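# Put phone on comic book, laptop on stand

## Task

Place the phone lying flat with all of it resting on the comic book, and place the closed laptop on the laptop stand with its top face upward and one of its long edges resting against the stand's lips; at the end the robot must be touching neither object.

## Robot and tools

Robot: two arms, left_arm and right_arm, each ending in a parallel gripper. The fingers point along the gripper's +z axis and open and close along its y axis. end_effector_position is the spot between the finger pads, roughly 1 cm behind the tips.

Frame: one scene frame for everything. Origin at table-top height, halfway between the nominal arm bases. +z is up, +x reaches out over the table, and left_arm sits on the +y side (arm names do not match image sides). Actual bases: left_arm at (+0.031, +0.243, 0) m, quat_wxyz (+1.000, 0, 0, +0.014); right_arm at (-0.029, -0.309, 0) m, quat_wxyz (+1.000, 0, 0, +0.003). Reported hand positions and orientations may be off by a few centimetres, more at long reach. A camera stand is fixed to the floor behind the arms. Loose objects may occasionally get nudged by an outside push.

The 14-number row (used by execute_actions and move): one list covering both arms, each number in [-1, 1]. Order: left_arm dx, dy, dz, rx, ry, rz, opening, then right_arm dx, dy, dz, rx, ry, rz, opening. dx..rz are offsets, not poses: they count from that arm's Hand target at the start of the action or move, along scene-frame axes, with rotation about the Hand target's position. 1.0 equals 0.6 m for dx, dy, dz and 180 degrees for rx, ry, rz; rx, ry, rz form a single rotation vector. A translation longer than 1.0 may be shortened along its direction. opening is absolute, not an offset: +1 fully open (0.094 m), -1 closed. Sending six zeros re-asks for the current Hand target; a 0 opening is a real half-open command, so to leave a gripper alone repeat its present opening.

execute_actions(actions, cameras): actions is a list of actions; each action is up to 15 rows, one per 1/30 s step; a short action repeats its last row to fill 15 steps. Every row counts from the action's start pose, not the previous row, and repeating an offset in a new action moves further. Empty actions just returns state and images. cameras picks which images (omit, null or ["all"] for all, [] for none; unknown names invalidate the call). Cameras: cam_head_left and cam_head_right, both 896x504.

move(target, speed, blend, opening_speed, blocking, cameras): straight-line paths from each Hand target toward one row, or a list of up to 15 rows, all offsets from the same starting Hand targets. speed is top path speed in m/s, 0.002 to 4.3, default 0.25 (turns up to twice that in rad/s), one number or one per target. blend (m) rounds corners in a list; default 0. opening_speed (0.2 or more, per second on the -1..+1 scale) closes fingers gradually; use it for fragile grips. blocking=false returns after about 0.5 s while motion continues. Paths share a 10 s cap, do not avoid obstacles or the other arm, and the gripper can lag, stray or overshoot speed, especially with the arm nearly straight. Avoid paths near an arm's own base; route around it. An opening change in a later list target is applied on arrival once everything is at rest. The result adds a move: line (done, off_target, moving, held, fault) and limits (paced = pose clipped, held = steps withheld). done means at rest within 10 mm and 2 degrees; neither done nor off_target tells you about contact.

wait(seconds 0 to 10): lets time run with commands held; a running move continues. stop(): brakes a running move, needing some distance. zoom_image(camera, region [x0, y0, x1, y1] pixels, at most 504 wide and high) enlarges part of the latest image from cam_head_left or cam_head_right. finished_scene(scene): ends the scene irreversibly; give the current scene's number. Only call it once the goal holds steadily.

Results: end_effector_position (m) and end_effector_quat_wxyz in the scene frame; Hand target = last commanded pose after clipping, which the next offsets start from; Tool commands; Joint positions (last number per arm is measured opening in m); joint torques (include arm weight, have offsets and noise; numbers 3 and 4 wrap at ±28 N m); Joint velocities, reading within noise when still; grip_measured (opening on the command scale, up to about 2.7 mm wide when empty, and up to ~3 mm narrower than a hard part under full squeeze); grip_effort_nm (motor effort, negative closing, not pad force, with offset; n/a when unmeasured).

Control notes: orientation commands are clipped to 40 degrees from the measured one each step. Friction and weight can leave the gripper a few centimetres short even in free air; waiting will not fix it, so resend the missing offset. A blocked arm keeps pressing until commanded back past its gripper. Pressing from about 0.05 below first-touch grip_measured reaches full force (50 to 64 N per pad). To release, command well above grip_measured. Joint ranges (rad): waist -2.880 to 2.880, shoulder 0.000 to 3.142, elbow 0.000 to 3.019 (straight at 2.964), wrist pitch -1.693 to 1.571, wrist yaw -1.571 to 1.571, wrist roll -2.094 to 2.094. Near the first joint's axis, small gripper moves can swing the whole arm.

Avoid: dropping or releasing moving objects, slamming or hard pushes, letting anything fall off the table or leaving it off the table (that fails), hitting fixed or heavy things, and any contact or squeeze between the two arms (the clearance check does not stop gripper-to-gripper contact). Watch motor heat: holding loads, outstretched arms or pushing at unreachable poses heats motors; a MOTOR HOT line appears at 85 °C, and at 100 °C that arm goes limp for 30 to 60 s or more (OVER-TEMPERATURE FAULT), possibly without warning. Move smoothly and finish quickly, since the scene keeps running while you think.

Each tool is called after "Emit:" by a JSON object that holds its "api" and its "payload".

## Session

Emit:
{"api": "execute_actions", "payload": {"actions": []}}

Scene clock: 0.00 s.
left_arm: end_effector_position=(+0.5763, +0.0326, +0.2204) grip_measured=+1.000 grip_effort_nm=n/a end_effector_quat_wxyz=(+0.373, -0.189, +0.872, +0.255) | right_arm: end_effector_position=(+0.2774, -0.6662, +0.2410) grip_measured=+1.000 grip_effort_nm=n/a end_effector_quat_wxyz=(+0.133, +0.606, +0.784, +0.005)
Joint positions: left_arm=[-0.635 1.765 1.519 -1.122 -0.923 -0.933 0.094] | right_arm=[-0.891 1.406 1.314 -1.221 -0.069 0.44 0.094]
Joint velocities: within noise
Joint torques (N m): no reading
Motor temperatures (°C): left_arm=[22 27 34 23 28 24 27] | right_arm=[26 41 35 25 25 23 26]
Heat: left arm: hottest elbow 34 °C; right arm: hottest shoulder 41 °C.
Hand target: left_arm +0.5824, +0.0285, +0.2385; +0.386, -0.198, +0.868, +0.242 | right_arm +0.2821, -0.6719, +0.2485; +0.142, +0.605, +0.783, +0.003
Tool commands: left_gripper/opening=+1.0 right_gripper/opening=+1.0

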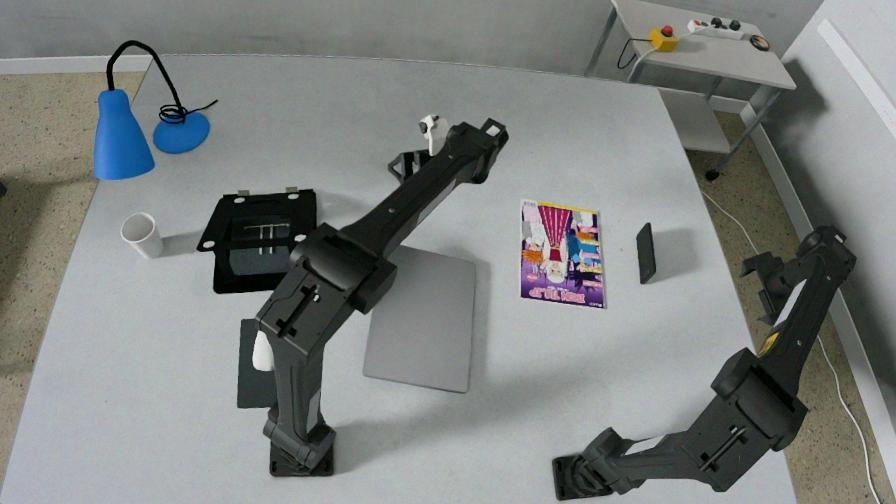

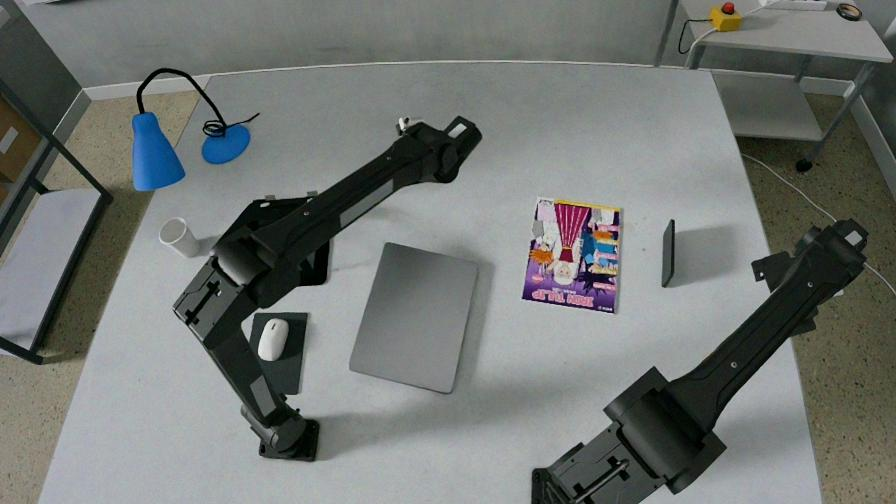

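Emit:
{"api": "zoom_image", "payload": {"camera": "cam_head_right", "region": [500, 180, 720, 320]}}

Emit:
{"api": "zoom_image", "payload": {"camera": "cam_head_left", "region": [180, 170, 480, 400]}}

Scaled by 2.291.

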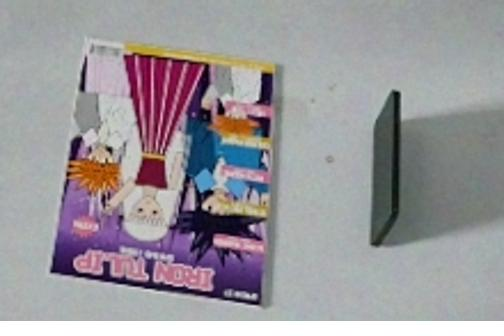

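Scaled by 1.680.

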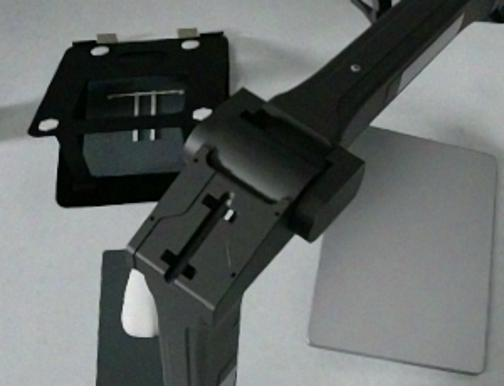

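Emit:
{"api": "move", "payload": {"target": [-0.4,0.4,0.12,0,0,0,1,0.263,0.095,-0.06,0.005,0.096,0.372,0.2], "speed": 0.5}}

Scene clock: 30.60 s.
left_arm: end_effector_position=(+0.3453, +0.2632, +0.3139) grip_measured=+1.000 grip_effort_nm=0.027 end_effector_quat_wxyz=(+0.392, -0.198, +0.867, +0.236) | right_arm: end_effector_position=(+0.4241, -0.6077, +0.2075) grip_measured=+0.201 grip_effort_nm=-0.085 end_effector_quat_wxyz=(-0.006, +0.076, +0.997, +0.004)
Joint positions: left_arm=[-0.378 0.799 0.874 -1.093 -0.82 -0.552 0.094] | right_arm=[-0.587 1.776 1.692 -1.502 -0.002 -0.429 0.056]
Joint velocities: within noise
Joint torques (N m): left_arm=[0.32 -4.6 10.11 1.07 -0.36 0.02] | right_arm=[0.91 -18.14 13 -0.27 0.07 0.12]
Motor temperatures (°C): left_arm=[22 30 37 23 28 24 27] | right_arm=[26 41 39 25 25 23 26]
Heat: left arm: hottest elbow 37 °C; right arm: hottest shoulder 41 °C.
Hand target: left_arm +0.3424, +0.2685, +0.3105; +0.386, -0.198, +0.868, +0.242 | right_arm +0.4398, -0.6149, +0.2126; +0.000, +0.070, +0.998, +0.000
Off the commanded pose: left_arm 0.007 m, 1 deg | right_arm 0.018 m, 1 deg.
move: off_target (right_arm)

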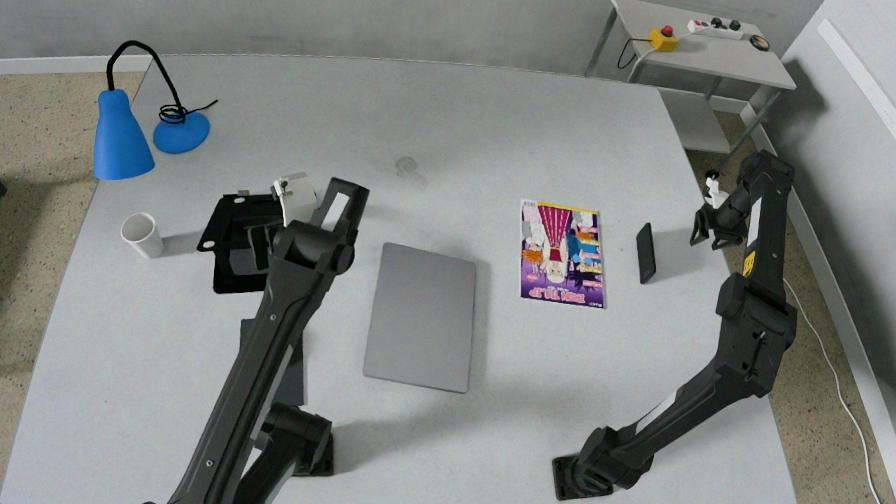

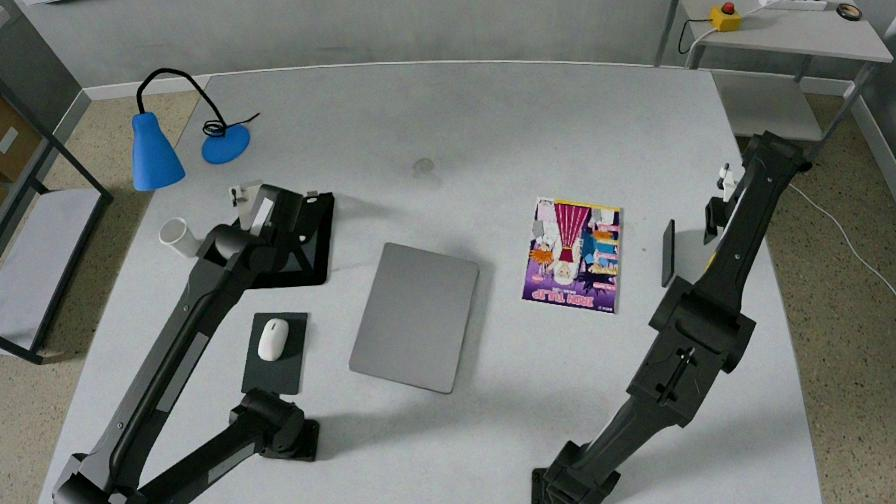

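Emit:
{"api": "zoom_image", "payload": {"camera": "cam_head_left", "region": [600, 140, 820, 300]}}

Emit:
{"api": "zoom_image", "payload": {"camera": "cam_head_right", "region": [600, 140, 820, 300]}}

Scaled by 2.291.

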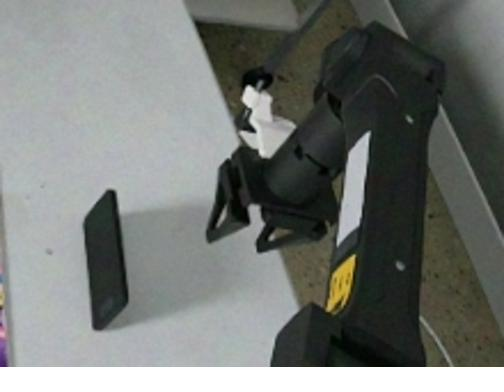

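Scaled by 2.291.

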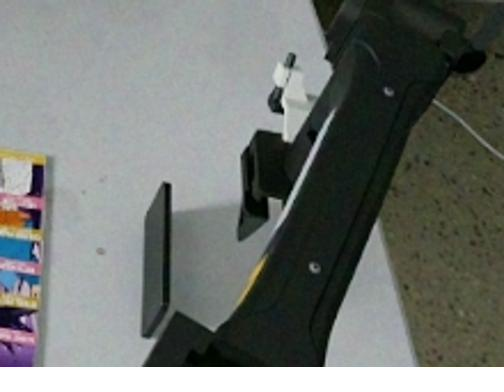

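Emit:
{"api": "move", "payload": {"target": [0,0,0,0,0,0,1,0.13,0.02,-0.12,0,0,0,0.6], "speed": 0.3}}

Emit:
{"api": "zoom_image", "payload": {"camera": "cam_head_left", "region": [600, 140, 820, 300]}}

Emit:
{"api": "zoom_image", "payload": {"camera": "cam_head_right", "region": [600, 140, 820, 300]}}

Scene clock: 44.40 s.
left_arm: end_effector_position=(+0.3453, +0.2631, +0.3139) grip_measured=+1.000 grip_effort_nm=0.027 end_effector_quat_wxyz=(+0.392, -0.197, +0.867, +0.236) | right_arm: end_effector_position=(+0.5021, -0.5936, +0.1310) grip_measured=+0.599 grip_effort_nm=0.066 end_effector_quat_wxyz=(-0.016, +0.065, +0.998, +0.008)
Joint positions: left_arm=[-0.378 0.799 0.874 -1.093 -0.82 -0.552 0.094] | right_arm=[-0.497 1.984 1.796 -1.42 -0.002 -0.361 0.075]
Joint velocities: within noise
Joint torques (N m): left_arm=[-0.15 -4.48 10.36 1.18 -0.35 0.08] | right_arm=[0.56 -22.83 12.52 0.06 0.06 0.22]
Motor temperatures (°C): left_arm=[22 29 38 24 28 24 27] | right_arm=[26 42 45 25 25 23 26]
Heat: left arm: hottest elbow 38 °C; right arm: hottest elbow 45 °C.
Hand target: left_arm +0.3424, +0.2684, +0.3104; +0.386, -0.198, +0.868, +0.242 | right_arm +0.5178, -0.6029, +0.1404; +0.000, +0.070, +0.998, +0.000
Off the commanded pose: left_arm 0.007 m, 1 deg | right_arm 0.021 m, 2 deg.
move: off_target (right_arm)

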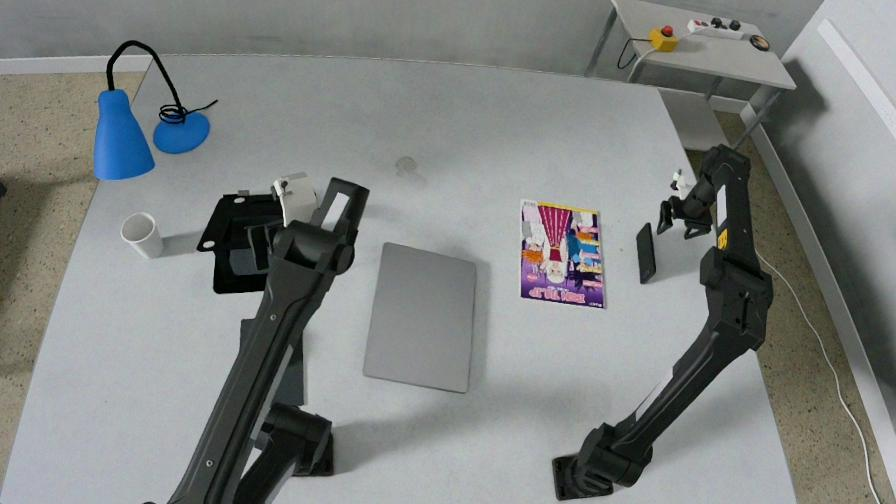

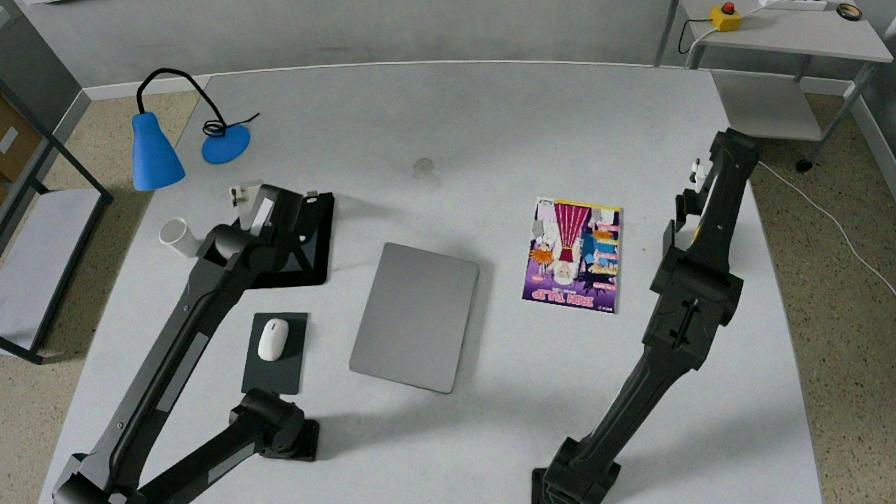

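Scaled by 2.291.

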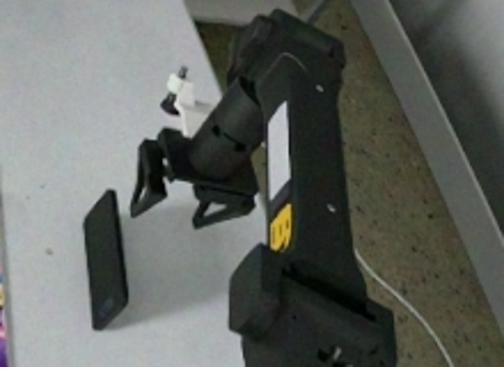

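Scaled by 2.291.

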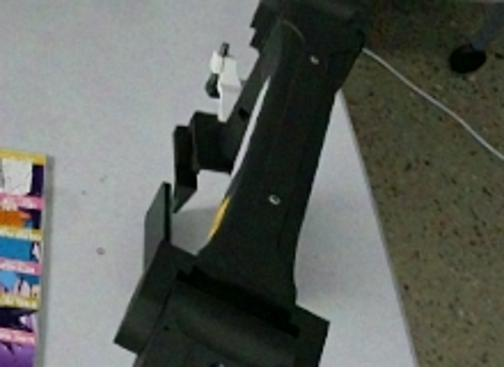

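Emit:
{"api": "move", "payload": {"target": [0,0,0,0,0,0,1,0,0.033,-0.134,0,0,0,0.6], "speed": 0.2}}

Emit:
{"api": "zoom_image", "payload": {"camera": "cam_head_left", "region": [600, 180, 760, 300]}}

Scene clock: 49.90 s.
left_arm: end_effector_position=(+0.3453, +0.2631, +0.3139) grip_measured=+1.000 grip_effort_nm=0.027 end_effector_quat_wxyz=(+0.392, -0.197, +0.867, +0.236) | right_arm: end_effector_position=(+0.5165, -0.5892, +0.0812) grip_measured=+0.599 grip_effort_nm=0.061 end_effector_quat_wxyz=(+0.012, +0.071, +0.997, -0.005)
Joint positions: left_arm=[-0.378 0.799 0.874 -1.093 -0.82 -0.552 0.094] | right_arm=[-0.479 2.005 1.695 -1.234 -0.001 -0.332 0.075]
Joint velocities: within noise
Joint torques (N m): left_arm=[-0.91 -4.37 10.11 0.94 -0.38 0.1] | right_arm=[1.26 -21.66 7.75 0.51 0.06 0.26]
Motor temperatures (°C): left_arm=[22 28 38 24 28 24 27] | right_arm=[26 43 45 25 25 23 26]
Heat: left arm: hottest elbow 38 °C; right arm: hottest elbow 45 °C.
Hand target: left_arm +0.3424, +0.2684, +0.3104; +0.386, -0.198, +0.868, +0.242 | right_arm +0.5178, -0.5833, +0.0600; +0.000, +0.070, +0.998, +0.000
Off the commanded pose: left_arm 0.007 m, 1 deg | right_arm 0.022 m, 2 deg.
move: off_target (right_arm)

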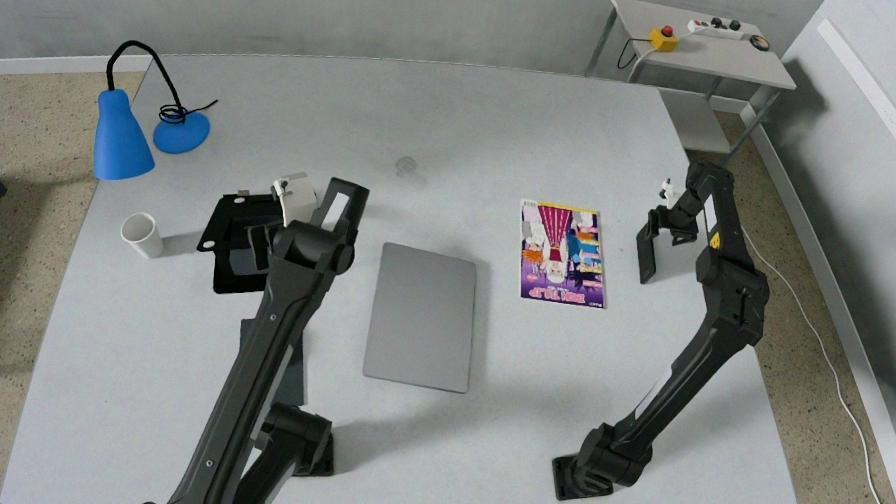

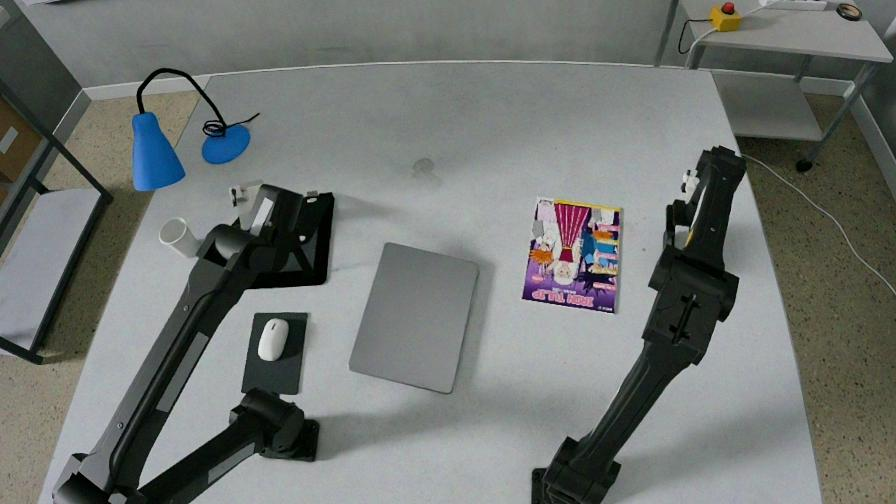

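Scaled by 3.150.

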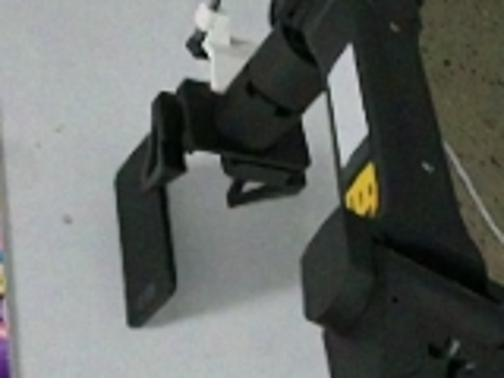

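Emit:
{"api": "move", "payload": {"target": [[0,0,0,0,0,0,1,-0.01,0,0.12,0,0,0,0.6],[0,0,0,0,0,0,1,-0.04,0.067,0.1,0,0,0,0.6]], "speed": 0.2}}

Emit:
{"api": "zoom_image", "payload": {"camera": "cam_head_left", "region": [600, 180, 760, 300]}}

Emit:
{"api": "zoom_image", "payload": {"camera": "cam_head_right", "region": [600, 180, 760, 300]}}

Scene clock: 53.87 s.
left_arm: end_effector_position=(+0.3453, +0.2631, +0.3139) grip_measured=+1.000 grip_effort_nm=0.022 end_effector_quat_wxyz=(+0.392, -0.197, +0.867, +0.236) | right_arm: end_effector_position=(+0.4947, -0.5455, +0.1261) grip_measured=+0.599 grip_effort_nm=0.071 end_effector_quat_wxyz=(+0.002, +0.067, +0.998, +0.000)
Joint positions: left_arm=[-0.378 0.799 0.874 -1.093 -0.82 -0.551 0.094] | right_arm=[-0.429 1.886 1.633 -1.316 -0.001 -0.288 0.075]
Joint velocities: within noise
Joint torques (N m): left_arm=[-0.15 -3.72 10.13 0.95 -0.36 0.13] | right_arm=[0.73 -22.53 7.46 0.54 0.06 0.25]
Motor temperatures (°C): left_arm=[22 28 38 24 28 24 27] | right_arm=[26 43 44 25 25 23 25]
Heat: left arm: hottest elbow 38 °C; right arm: hottest elbow 44 °C.
Hand target: left_arm +0.3424, +0.2684, +0.3104; +0.386, -0.198, +0.868, +0.242 | right_arm +0.4938, -0.5429, +0.1200; +0.000, +0.070, +0.998, +0.000
Off the commanded pose: left_arm 0.007 m, 1 deg | right_arm 0.007 m, 0 deg.
move: done

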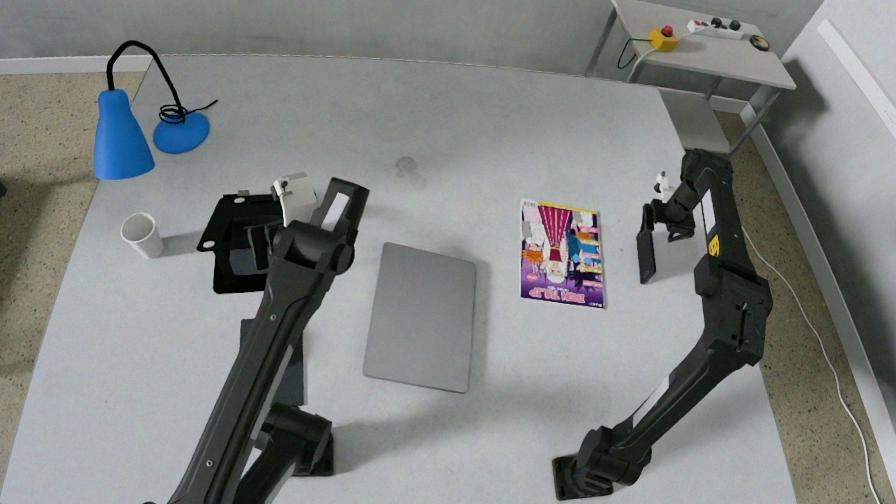

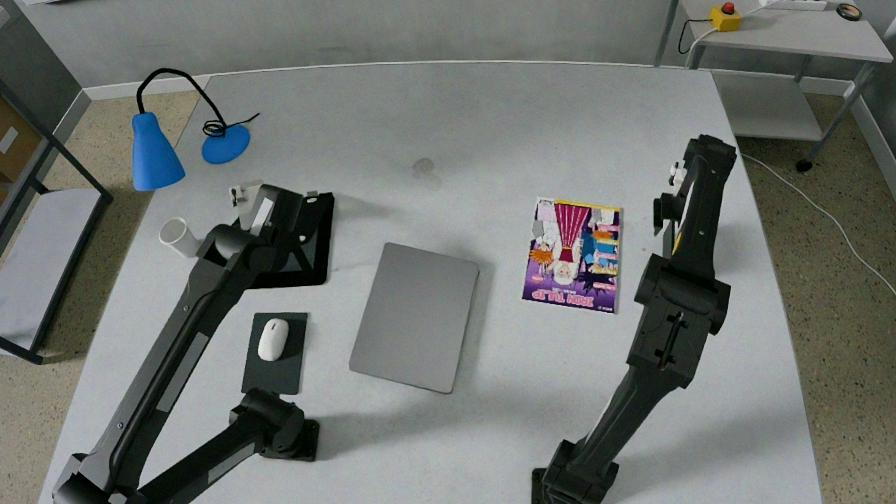

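Scaled by 3.150.

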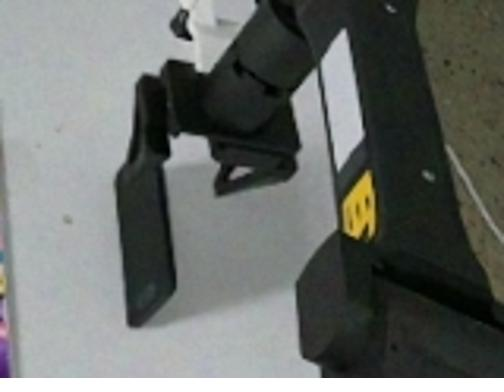

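Scaled by 3.150.

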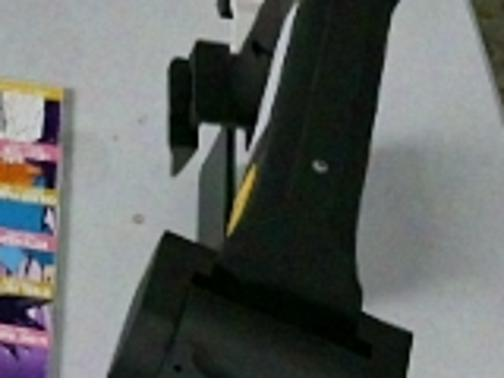

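Emit:
{"api": "move", "payload": {"target": [[0,0,0,0,0,0,1,0,-0.03,0,0,0,0,0.6],[0,0,0,0,0,0,1,0,-0.03,-0.12,0,0,0,0.6]], "speed": 0.15}}

Emit:
{"api": "zoom_image", "payload": {"camera": "cam_head_left", "region": [600, 180, 760, 300]}}

Emit:
{"api": "zoom_image", "payload": {"camera": "cam_head_right", "region": [600, 180, 760, 300]}}

Scene clock: 59.27 s.
left_arm: end_effector_position=(+0.3453, +0.2631, +0.3139) grip_measured=+1.000 grip_effort_nm=0.022 end_effector_quat_wxyz=(+0.392, -0.197, +0.867, +0.236) | right_arm: end_effector_position=(+0.4975, -0.5560, +0.0654) grip_measured=+0.599 grip_effort_nm=0.066 end_effector_quat_wxyz=(+0.010, +0.069, +0.998, -0.003)
Joint positions: left_arm=[-0.378 0.799 0.874 -1.093 -0.82 -0.551 0.094] | right_arm=[-0.443 1.943 1.553 -1.16 -0.001 -0.301 0.075]
Joint velocities: within noise
Joint torques (N m): left_arm=[-0.5 -4.84 10.1 1.07 -0.36 0.11] | right_arm=[-0.03 -20.42 7.54 0.55 0.05 0.08]
Motor temperatures (°C): left_arm=[22 28 38 24 28 24 27] | right_arm=[26 44 44 25 24 23 25]
Heat: left arm: hottest elbow 38 °C; right arm: hottest shoulder 44 °C.
Hand target: left_arm +0.3424, +0.2684, +0.3104; +0.386, -0.198, +0.868, +0.242 | right_arm +0.4937, -0.5609, +0.0481; -0.001, +0.070, +0.998, +0.000
Off the commanded pose: left_arm 0.007 m, 1 deg | right_arm 0.018 m, 1 deg.
move: off_target (right_arm)

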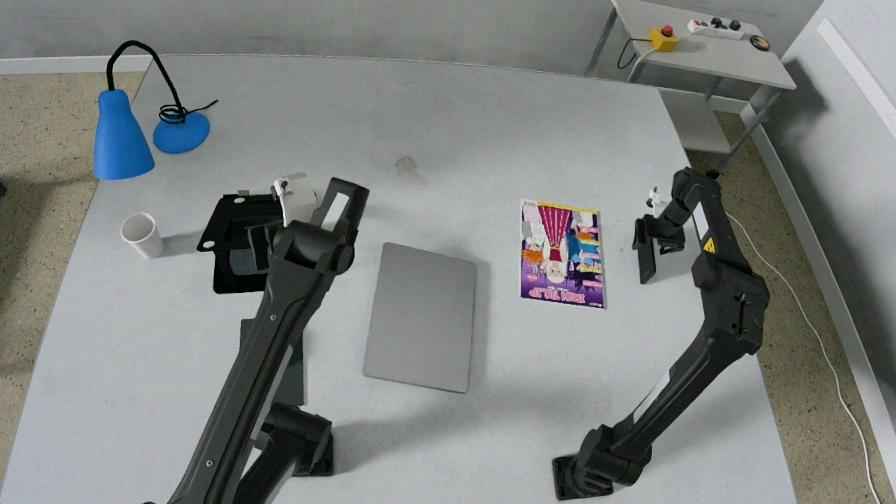

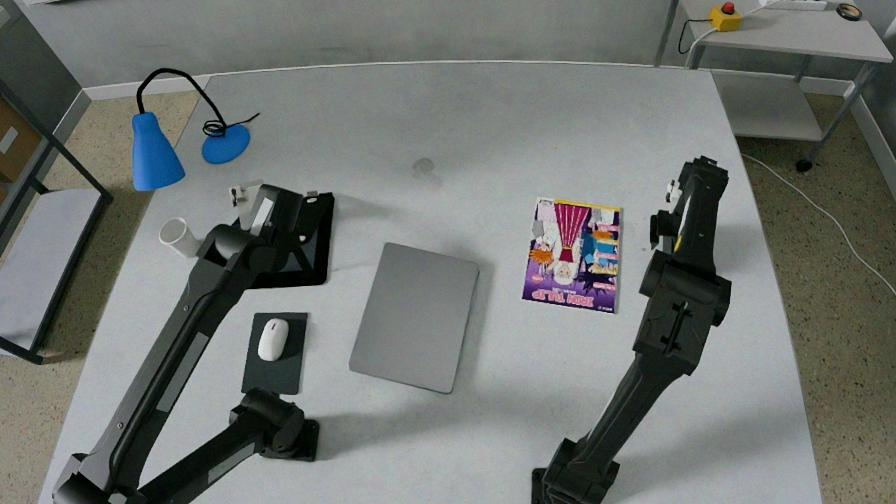

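Scaled by 3.150.

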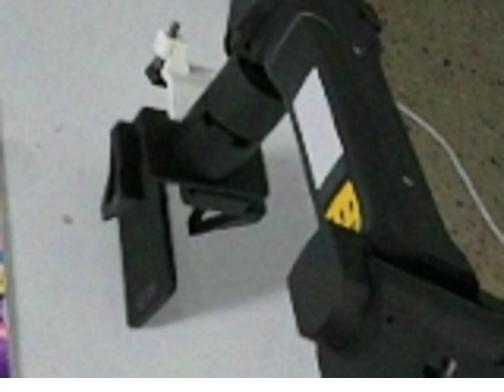

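Scaled by 3.150.

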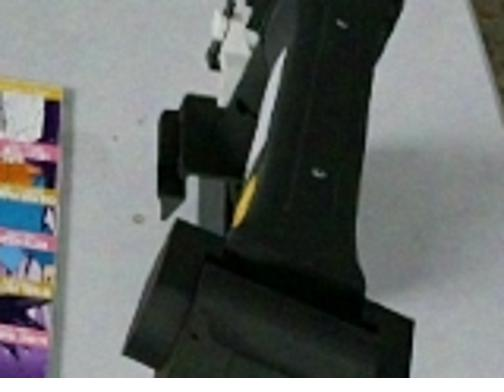

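Emit:
{"api": "move", "payload": {"target": [[0,0,0,0,0,0,1,0,0,-0.015,0,0,0,0.6],[0,0,0,0,0,0,1,0,0,-0.015,0,0,0,-0.92]], "speed": 0.1, "opening_speed": 0.8}}

Emit:
{"api": "zoom_image", "payload": {"camera": "cam_head_left", "region": [600, 180, 760, 300]}}

Scene clock: 64.77 s.
left_arm: end_effector_position=(+0.3453, +0.2631, +0.3139) grip_measured=+1.000 grip_effort_nm=0.022 end_effector_quat_wxyz=(+0.392, -0.197, +0.867, +0.236) | right_arm: end_effector_position=(+0.5018, -0.5583, +0.0655) grip_measured=-0.844 grip_effort_nm=-0.984 end_effector_quat_wxyz=(+0.019, +0.068, +0.997, -0.007)
Joint positions: left_arm=[-0.378 0.799 0.874 -1.093 -0.82 -0.551 0.094] | right_arm=[-0.443 1.943 1.553 -1.14 0 -0.302 0.007]
Joint velocities: within noise
Joint torques (N m): left_arm=[0.09 -4.25 10.17 1.03 -0.37 0.03] | right_arm=[-0.15 -20.01 6.89 0.57 -0.01 0.09]
Motor temperatures (°C): left_arm=[22 28 38 24 28 24 27] | right_arm=[26 44 44 25 24 23 25]
Heat: left arm: hottest elbow 38 °C; right arm: hottest shoulder 44 °C.
Hand target: left_arm +0.3424, +0.2684, +0.3104; +0.386, -0.198, +0.868, +0.242 | right_arm +0.4938, -0.5609, +0.0391; +0.000, +0.070, +0.998, +0.000
Off the commanded pose: left_arm 0.007 m, 1 deg | right_arm 0.028 m, 2 deg.
move: off_target (right_arm); target 2's new opening was sent with right_arm's hand 0.028 m and 2 deg from that target

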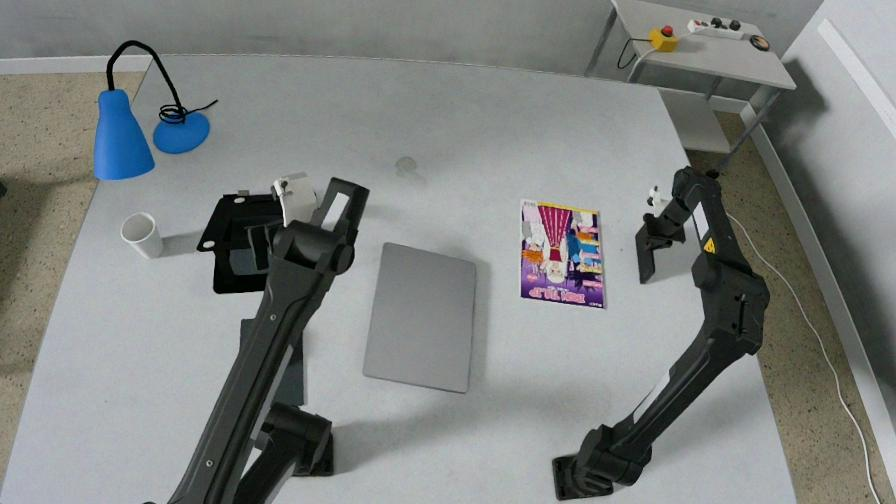

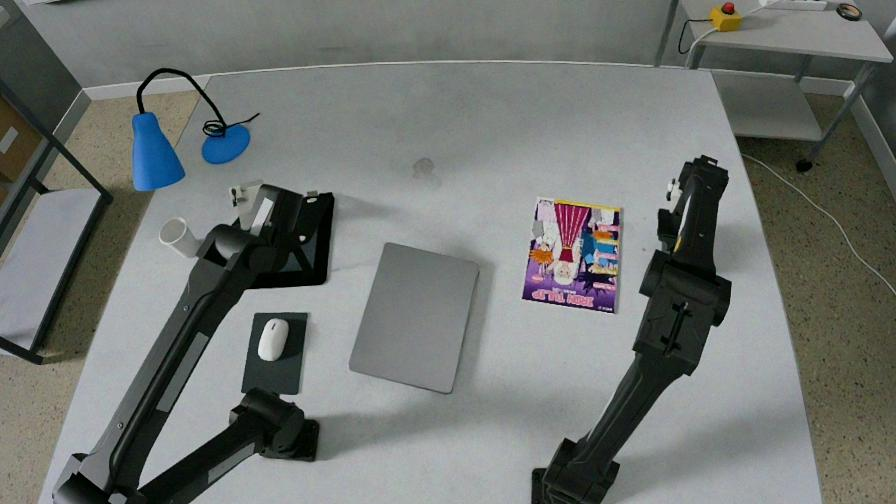

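Scaled by 3.150.

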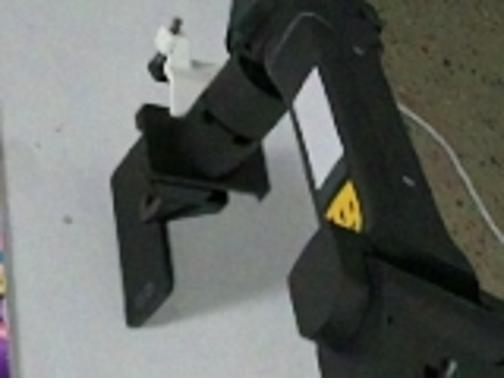

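Emit:
{"api": "move", "payload": {"target": [[0,0,0,0,0,0,1,0,0,0.25,0,0,0,-0.92],[0,0,0,0,0,0,1,0,0.33,0.3,0.333,0,0,-0.92]], "speed": 0.35}}

Emit:
{"api": "zoom_image", "payload": {"camera": "cam_head_left", "region": [500, 160, 720, 320]}}

Emit:
{"api": "zoom_image", "payload": {"camera": "cam_head_right", "region": [500, 160, 720, 320]}}

Scene clock: 73.33 s.
left_arm: end_effector_position=(+0.3453, +0.2631, +0.3139) grip_measured=+1.000 grip_effort_nm=0.017 end_effector_quat_wxyz=(+0.392, -0.197, +0.867, +0.236) | right_arm: end_effector_position=(+0.4978, -0.3696, +0.2161) grip_measured=-0.846 grip_effort_nm=-1.038 end_effector_quat_wxyz=(+0.021, +0.092, +0.876, +0.474)
Joint positions: left_arm=[-0.378 0.799 0.874 -1.093 -0.82 -0.551 0.094] | right_arm=[-0.388 1.869 1.629 -1.668 -0.948 -0.348 0.007]
Joint velocities: within noise
Joint torques (N m): left_arm=[0.44 -4.19 10.15 0.91 -0.38 0.11] | right_arm=[1.14 -22.18 7.27 -0.85 -0.79 0.05]
Motor temperatures (°C): left_arm=[22 28 38 24 28 24 27] | right_arm=[26 44 44 25 24 23 26]
Heat: left arm: hottest elbow 38 °C; right arm: hottest shoulder 44 °C.
Hand target: left_arm +0.3424, +0.2684, +0.3104; +0.386, -0.198, +0.868, +0.242 | right_arm +0.4939, -0.3630, +0.2190; -0.035, +0.060, +0.864, +0.498
Off the commanded pose: left_arm 0.007 m, 1 deg | right_arm 0.008 m, 8 deg.
joint sent to its limit (right arm) — joint 4 (wrist pitch), lower limit. The joint targets are off in orientation, not in position.
move: off_target (right_arm)

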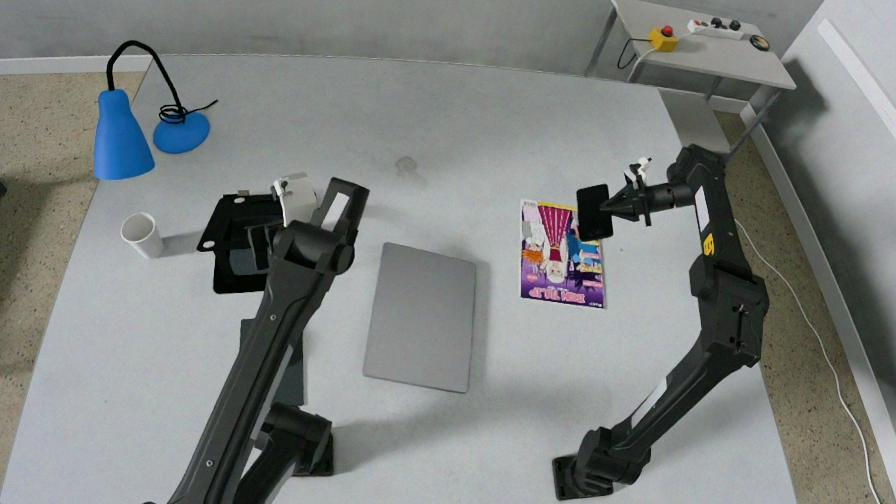

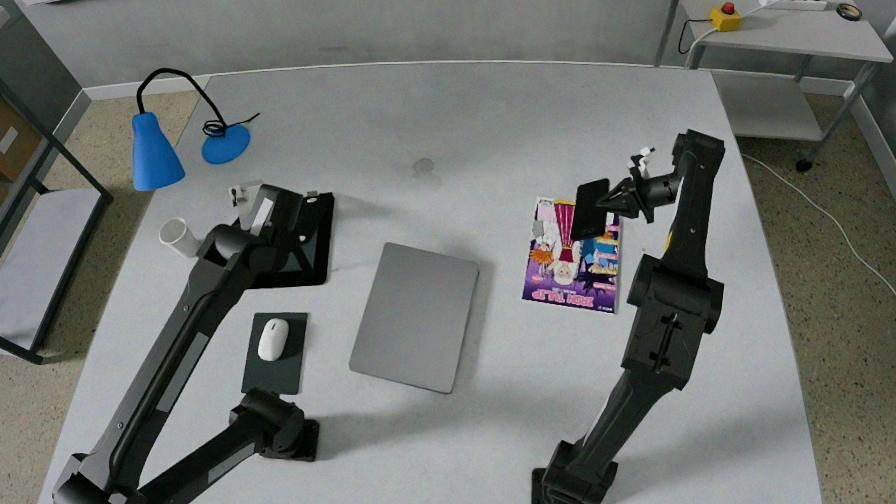

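Scaled by 2.291.

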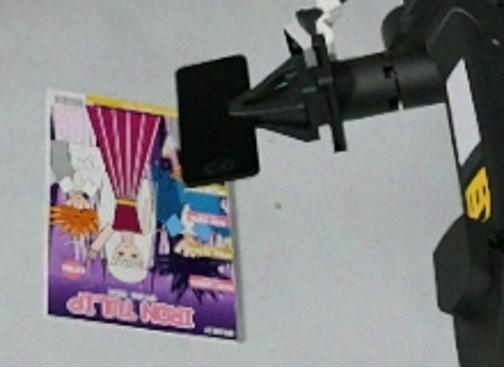

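Scaled by 2.291.

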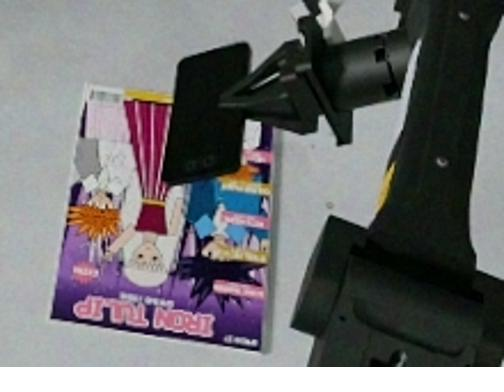

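Emit:
{"api": "move", "payload": {"target": [[0,0,0,0,0,0,1,0.045,-0.012,-0.2,0,0,0,-0.92],[0,0,0,0,0,0,1,0.045,-0.012,-0.285,0,0,0,-0.92]], "speed": [0.25,0.12]}}

Emit:
{"api": "zoom_image", "payload": {"camera": "cam_head_left", "region": [500, 160, 720, 320]}}

Emit:
{"api": "zoom_image", "payload": {"camera": "cam_head_right", "region": [500, 160, 720, 320]}}

Scene clock: 79.07 s.
left_arm: end_effector_position=(+0.3453, +0.2631, +0.3139) grip_measured=+1.000 grip_effort_nm=0.027 end_effector_quat_wxyz=(+0.392, -0.197, +0.867, +0.236) | right_arm: end_effector_position=(+0.5102, -0.3736, +0.0543) grip_measured=-0.846 grip_effort_nm=-1.038 end_effector_quat_wxyz=(-0.038, +0.069, +0.863, +0.499)
Joint positions: left_arm=[-0.378 0.799 0.874 -1.093 -0.82 -0.551 0.094] | right_arm=[-0.384 2.178 1.629 -1.588 -0.937 -0.511 0.007]
Joint velocities: within noise
Joint torques (N m): left_arm=[-0.26 -4.19 10.15 1.11 -0.31 0.08] | right_arm=[1.44 -21.89 8.9 -0.51 -0.57 0.06]
Motor temperatures (°C): left_arm=[22 28 38 24 28 24 27] | right_arm=[26 44 43 25 25 23 26]
Heat: left arm: hottest elbow 38 °C; right arm: hottest shoulder 44 °C.
Hand target: left_arm +0.3424, +0.2684, +0.3104; +0.386, -0.198, +0.868, +0.242 | right_arm +0.5209, -0.3701, +0.0481; -0.035, +0.060, +0.864, +0.498
Off the commanded pose: left_arm 0.007 m, 1 deg | right_arm 0.013 m, 1 deg.
move: off_target (right_arm)

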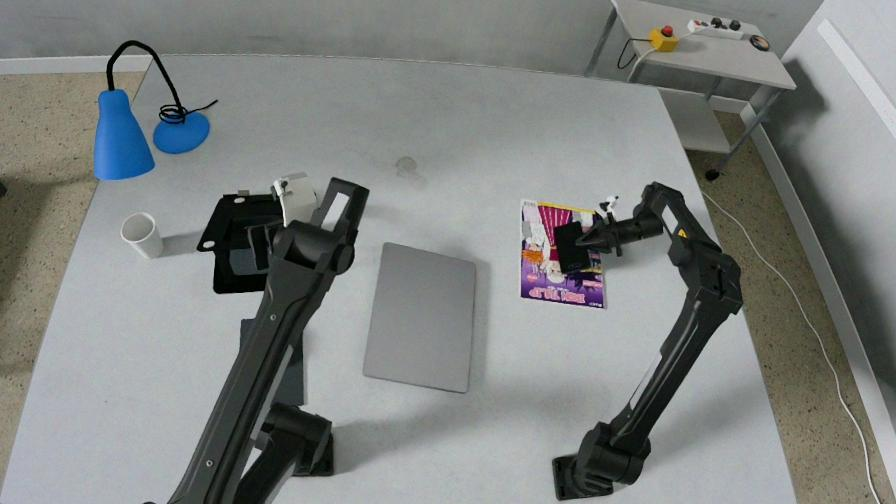

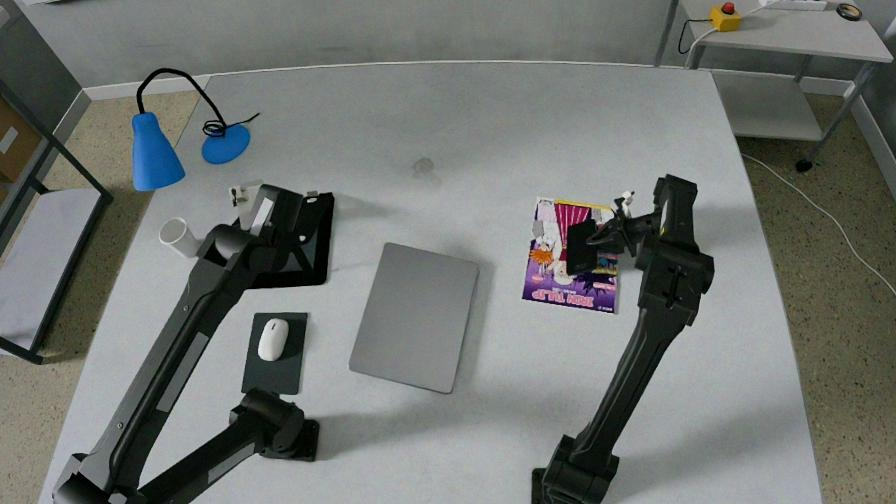

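Scaled by 2.291.

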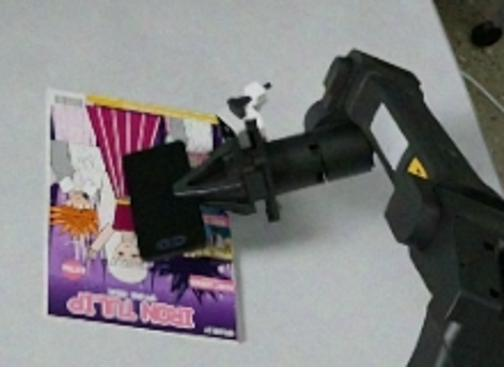

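Scaled by 2.291.

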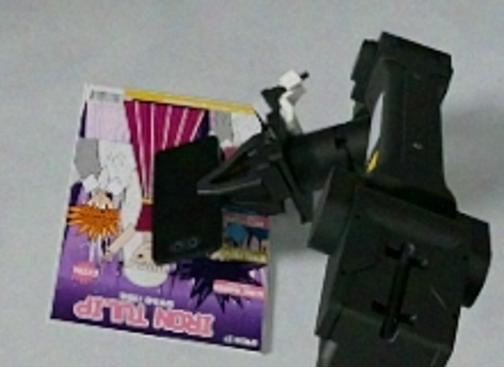

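Emit:
{"api": "move", "payload": {"target": [[0,0,0,0,0,0,1,0,0.01,-0.045,0,0,0,-0.92]], "speed": 0.08}}

Emit:
{"api": "zoom_image", "payload": {"camera": "cam_head_left", "region": [500, 160, 720, 320]}}

Scene clock: 82.13 s.
left_arm: end_effector_position=(+0.3453, +0.2631, +0.3139) grip_measured=+1.000 grip_effort_nm=0.022 end_effector_quat_wxyz=(+0.392, -0.197, +0.867, +0.236) | right_arm: end_effector_position=(+0.5198, -0.3717, +0.0493) grip_measured=-0.846 grip_effort_nm=-1.038 end_effector_quat_wxyz=(-0.014, +0.055, +0.866, +0.496)
Joint positions: left_arm=[-0.378 0.799 0.874 -1.093 -0.82 -0.551 0.094] | right_arm=[-0.377 2.18 1.629 -1.531 -0.95 -0.513 0.007]
Joint velocities: within noise
Joint torques (N m): left_arm=[-0.32 -4.54 10.28 0.99 -0.35 0.1] | right_arm=[1.49 -19.96 7.08 -0.1 -0.29 0.19]
Motor temperatures (°C): left_arm=[22 28 38 24 28 24 27] | right_arm=[26 44 43 25 25 23 27]
Heat: left arm: hottest elbow 38 °C; right arm: hottest shoulder 44 °C.
Hand target: left_arm +0.3424, +0.2684, +0.3104; +0.386, -0.198, +0.868, +0.242 | right_arm +0.5209, -0.3641, +0.0211; -0.035, +0.060, +0.864, +0.498
Off the commanded pose: left_arm 0.007 m, 1 deg | right_arm 0.029 m, 3 deg.
move: off_target (right_arm)

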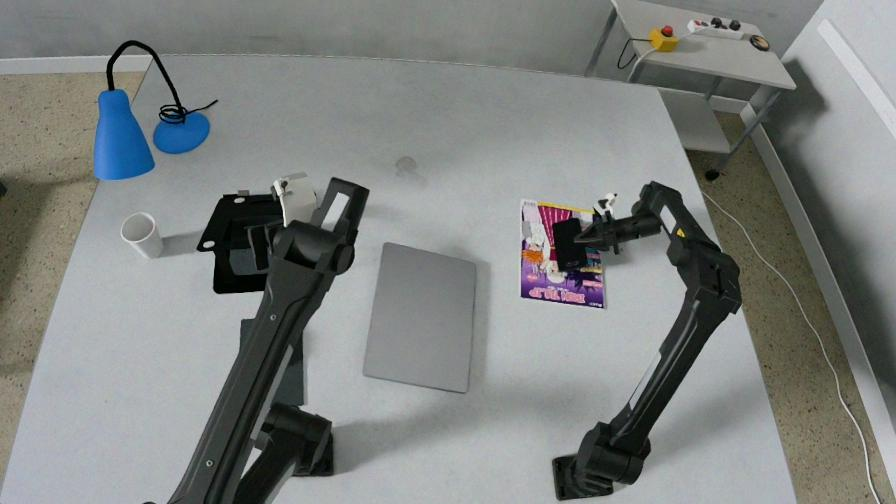

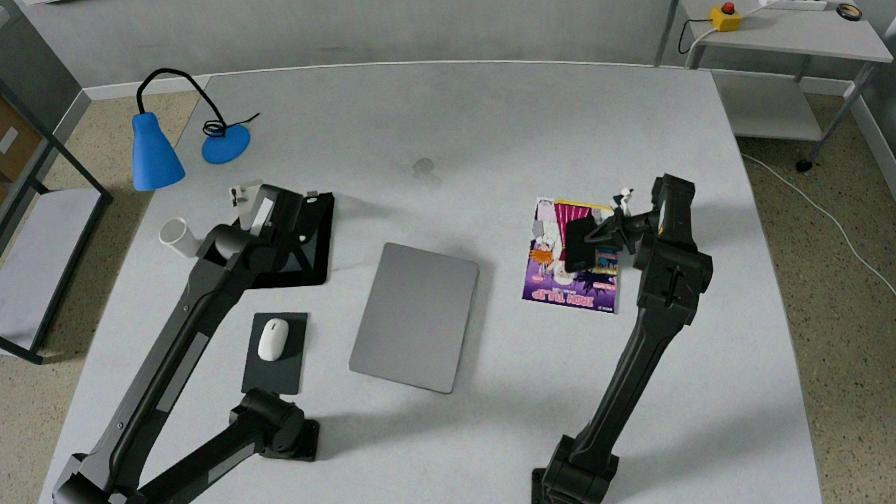

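Scaled by 2.291.

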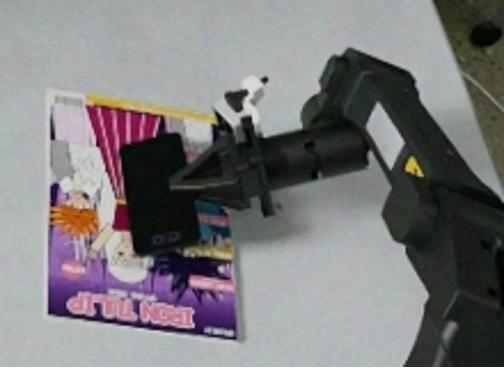

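Emit:
{"api": "move", "payload": {"target": [[0,0,0,0,0,0,1,0,-0.01,0.02,0,0,0,-0.92],[0,0,0,0,0,0,1,0,-0.01,0.02,0,0,0,-0.5]], "speed": 0.1, "opening_speed": 0.3}}

Emit:
{"api": "zoom_image", "payload": {"camera": "cam_head_left", "region": [500, 160, 720, 320]}}

Scene clock: 86.57 s.
left_arm: end_effector_position=(+0.3453, +0.2631, +0.3139) grip_measured=+1.000 grip_effort_nm=0.022 end_effector_quat_wxyz=(+0.392, -0.197, +0.867, +0.236) | right_arm: end_effector_position=(+0.5169, -0.3716, +0.0423) grip_measured=-0.502 grip_effort_nm=0.061 end_effector_quat_wxyz=(-0.023, +0.055, +0.867, +0.495)
Joint positions: left_arm=[-0.378 0.799 0.874 -1.093 -0.82 -0.551 0.094] | right_arm=[-0.377 2.193 1.629 -1.538 -0.941 -0.52 0.023]
Joint velocities: within noise
Joint torques (N m): left_arm=[-0.67 -5.01 10.28 0.81 -0.32 0.11] | right_arm=[0.91 -21.77 8.34 -1.18 -0.46 0.14]
Motor temperatures (°C): left_arm=[22 28 38 24 28 24 27] | right_arm=[26 44 43 25 25 23 27]
Heat: left arm: hottest elbow 38 °C; right arm: hottest shoulder 44 °C.
Hand target: left_arm +0.3424, +0.2684, +0.3104; +0.386, -0.198, +0.868, +0.242 | right_arm +0.5209, -0.3701, +0.0331; -0.035, +0.060, +0.864, +0.498
Off the commanded pose: left_arm 0.007 m, 1 deg | right_arm 0.010 m, 2 deg.
move: done; target 2's new opening was sent with right_arm's hand 0.017 m and 3 deg from that target

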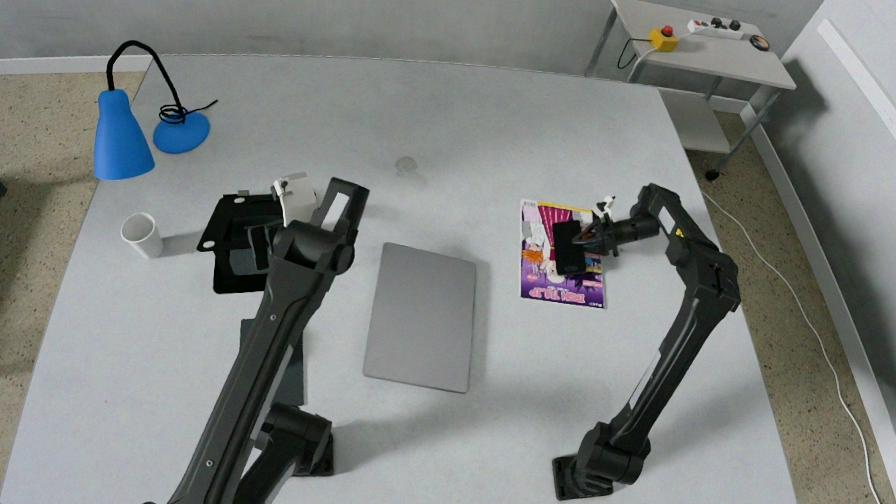

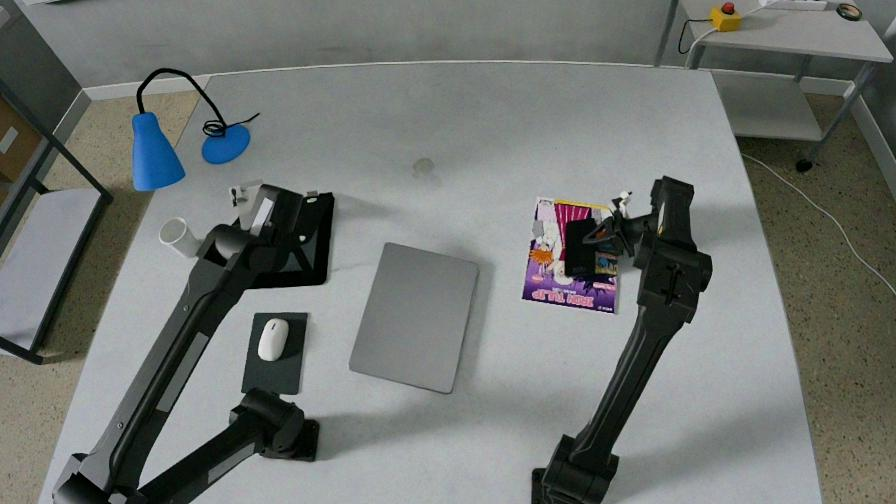

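Scaled by 2.291.

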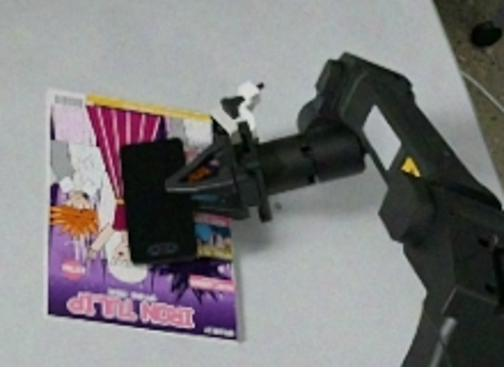

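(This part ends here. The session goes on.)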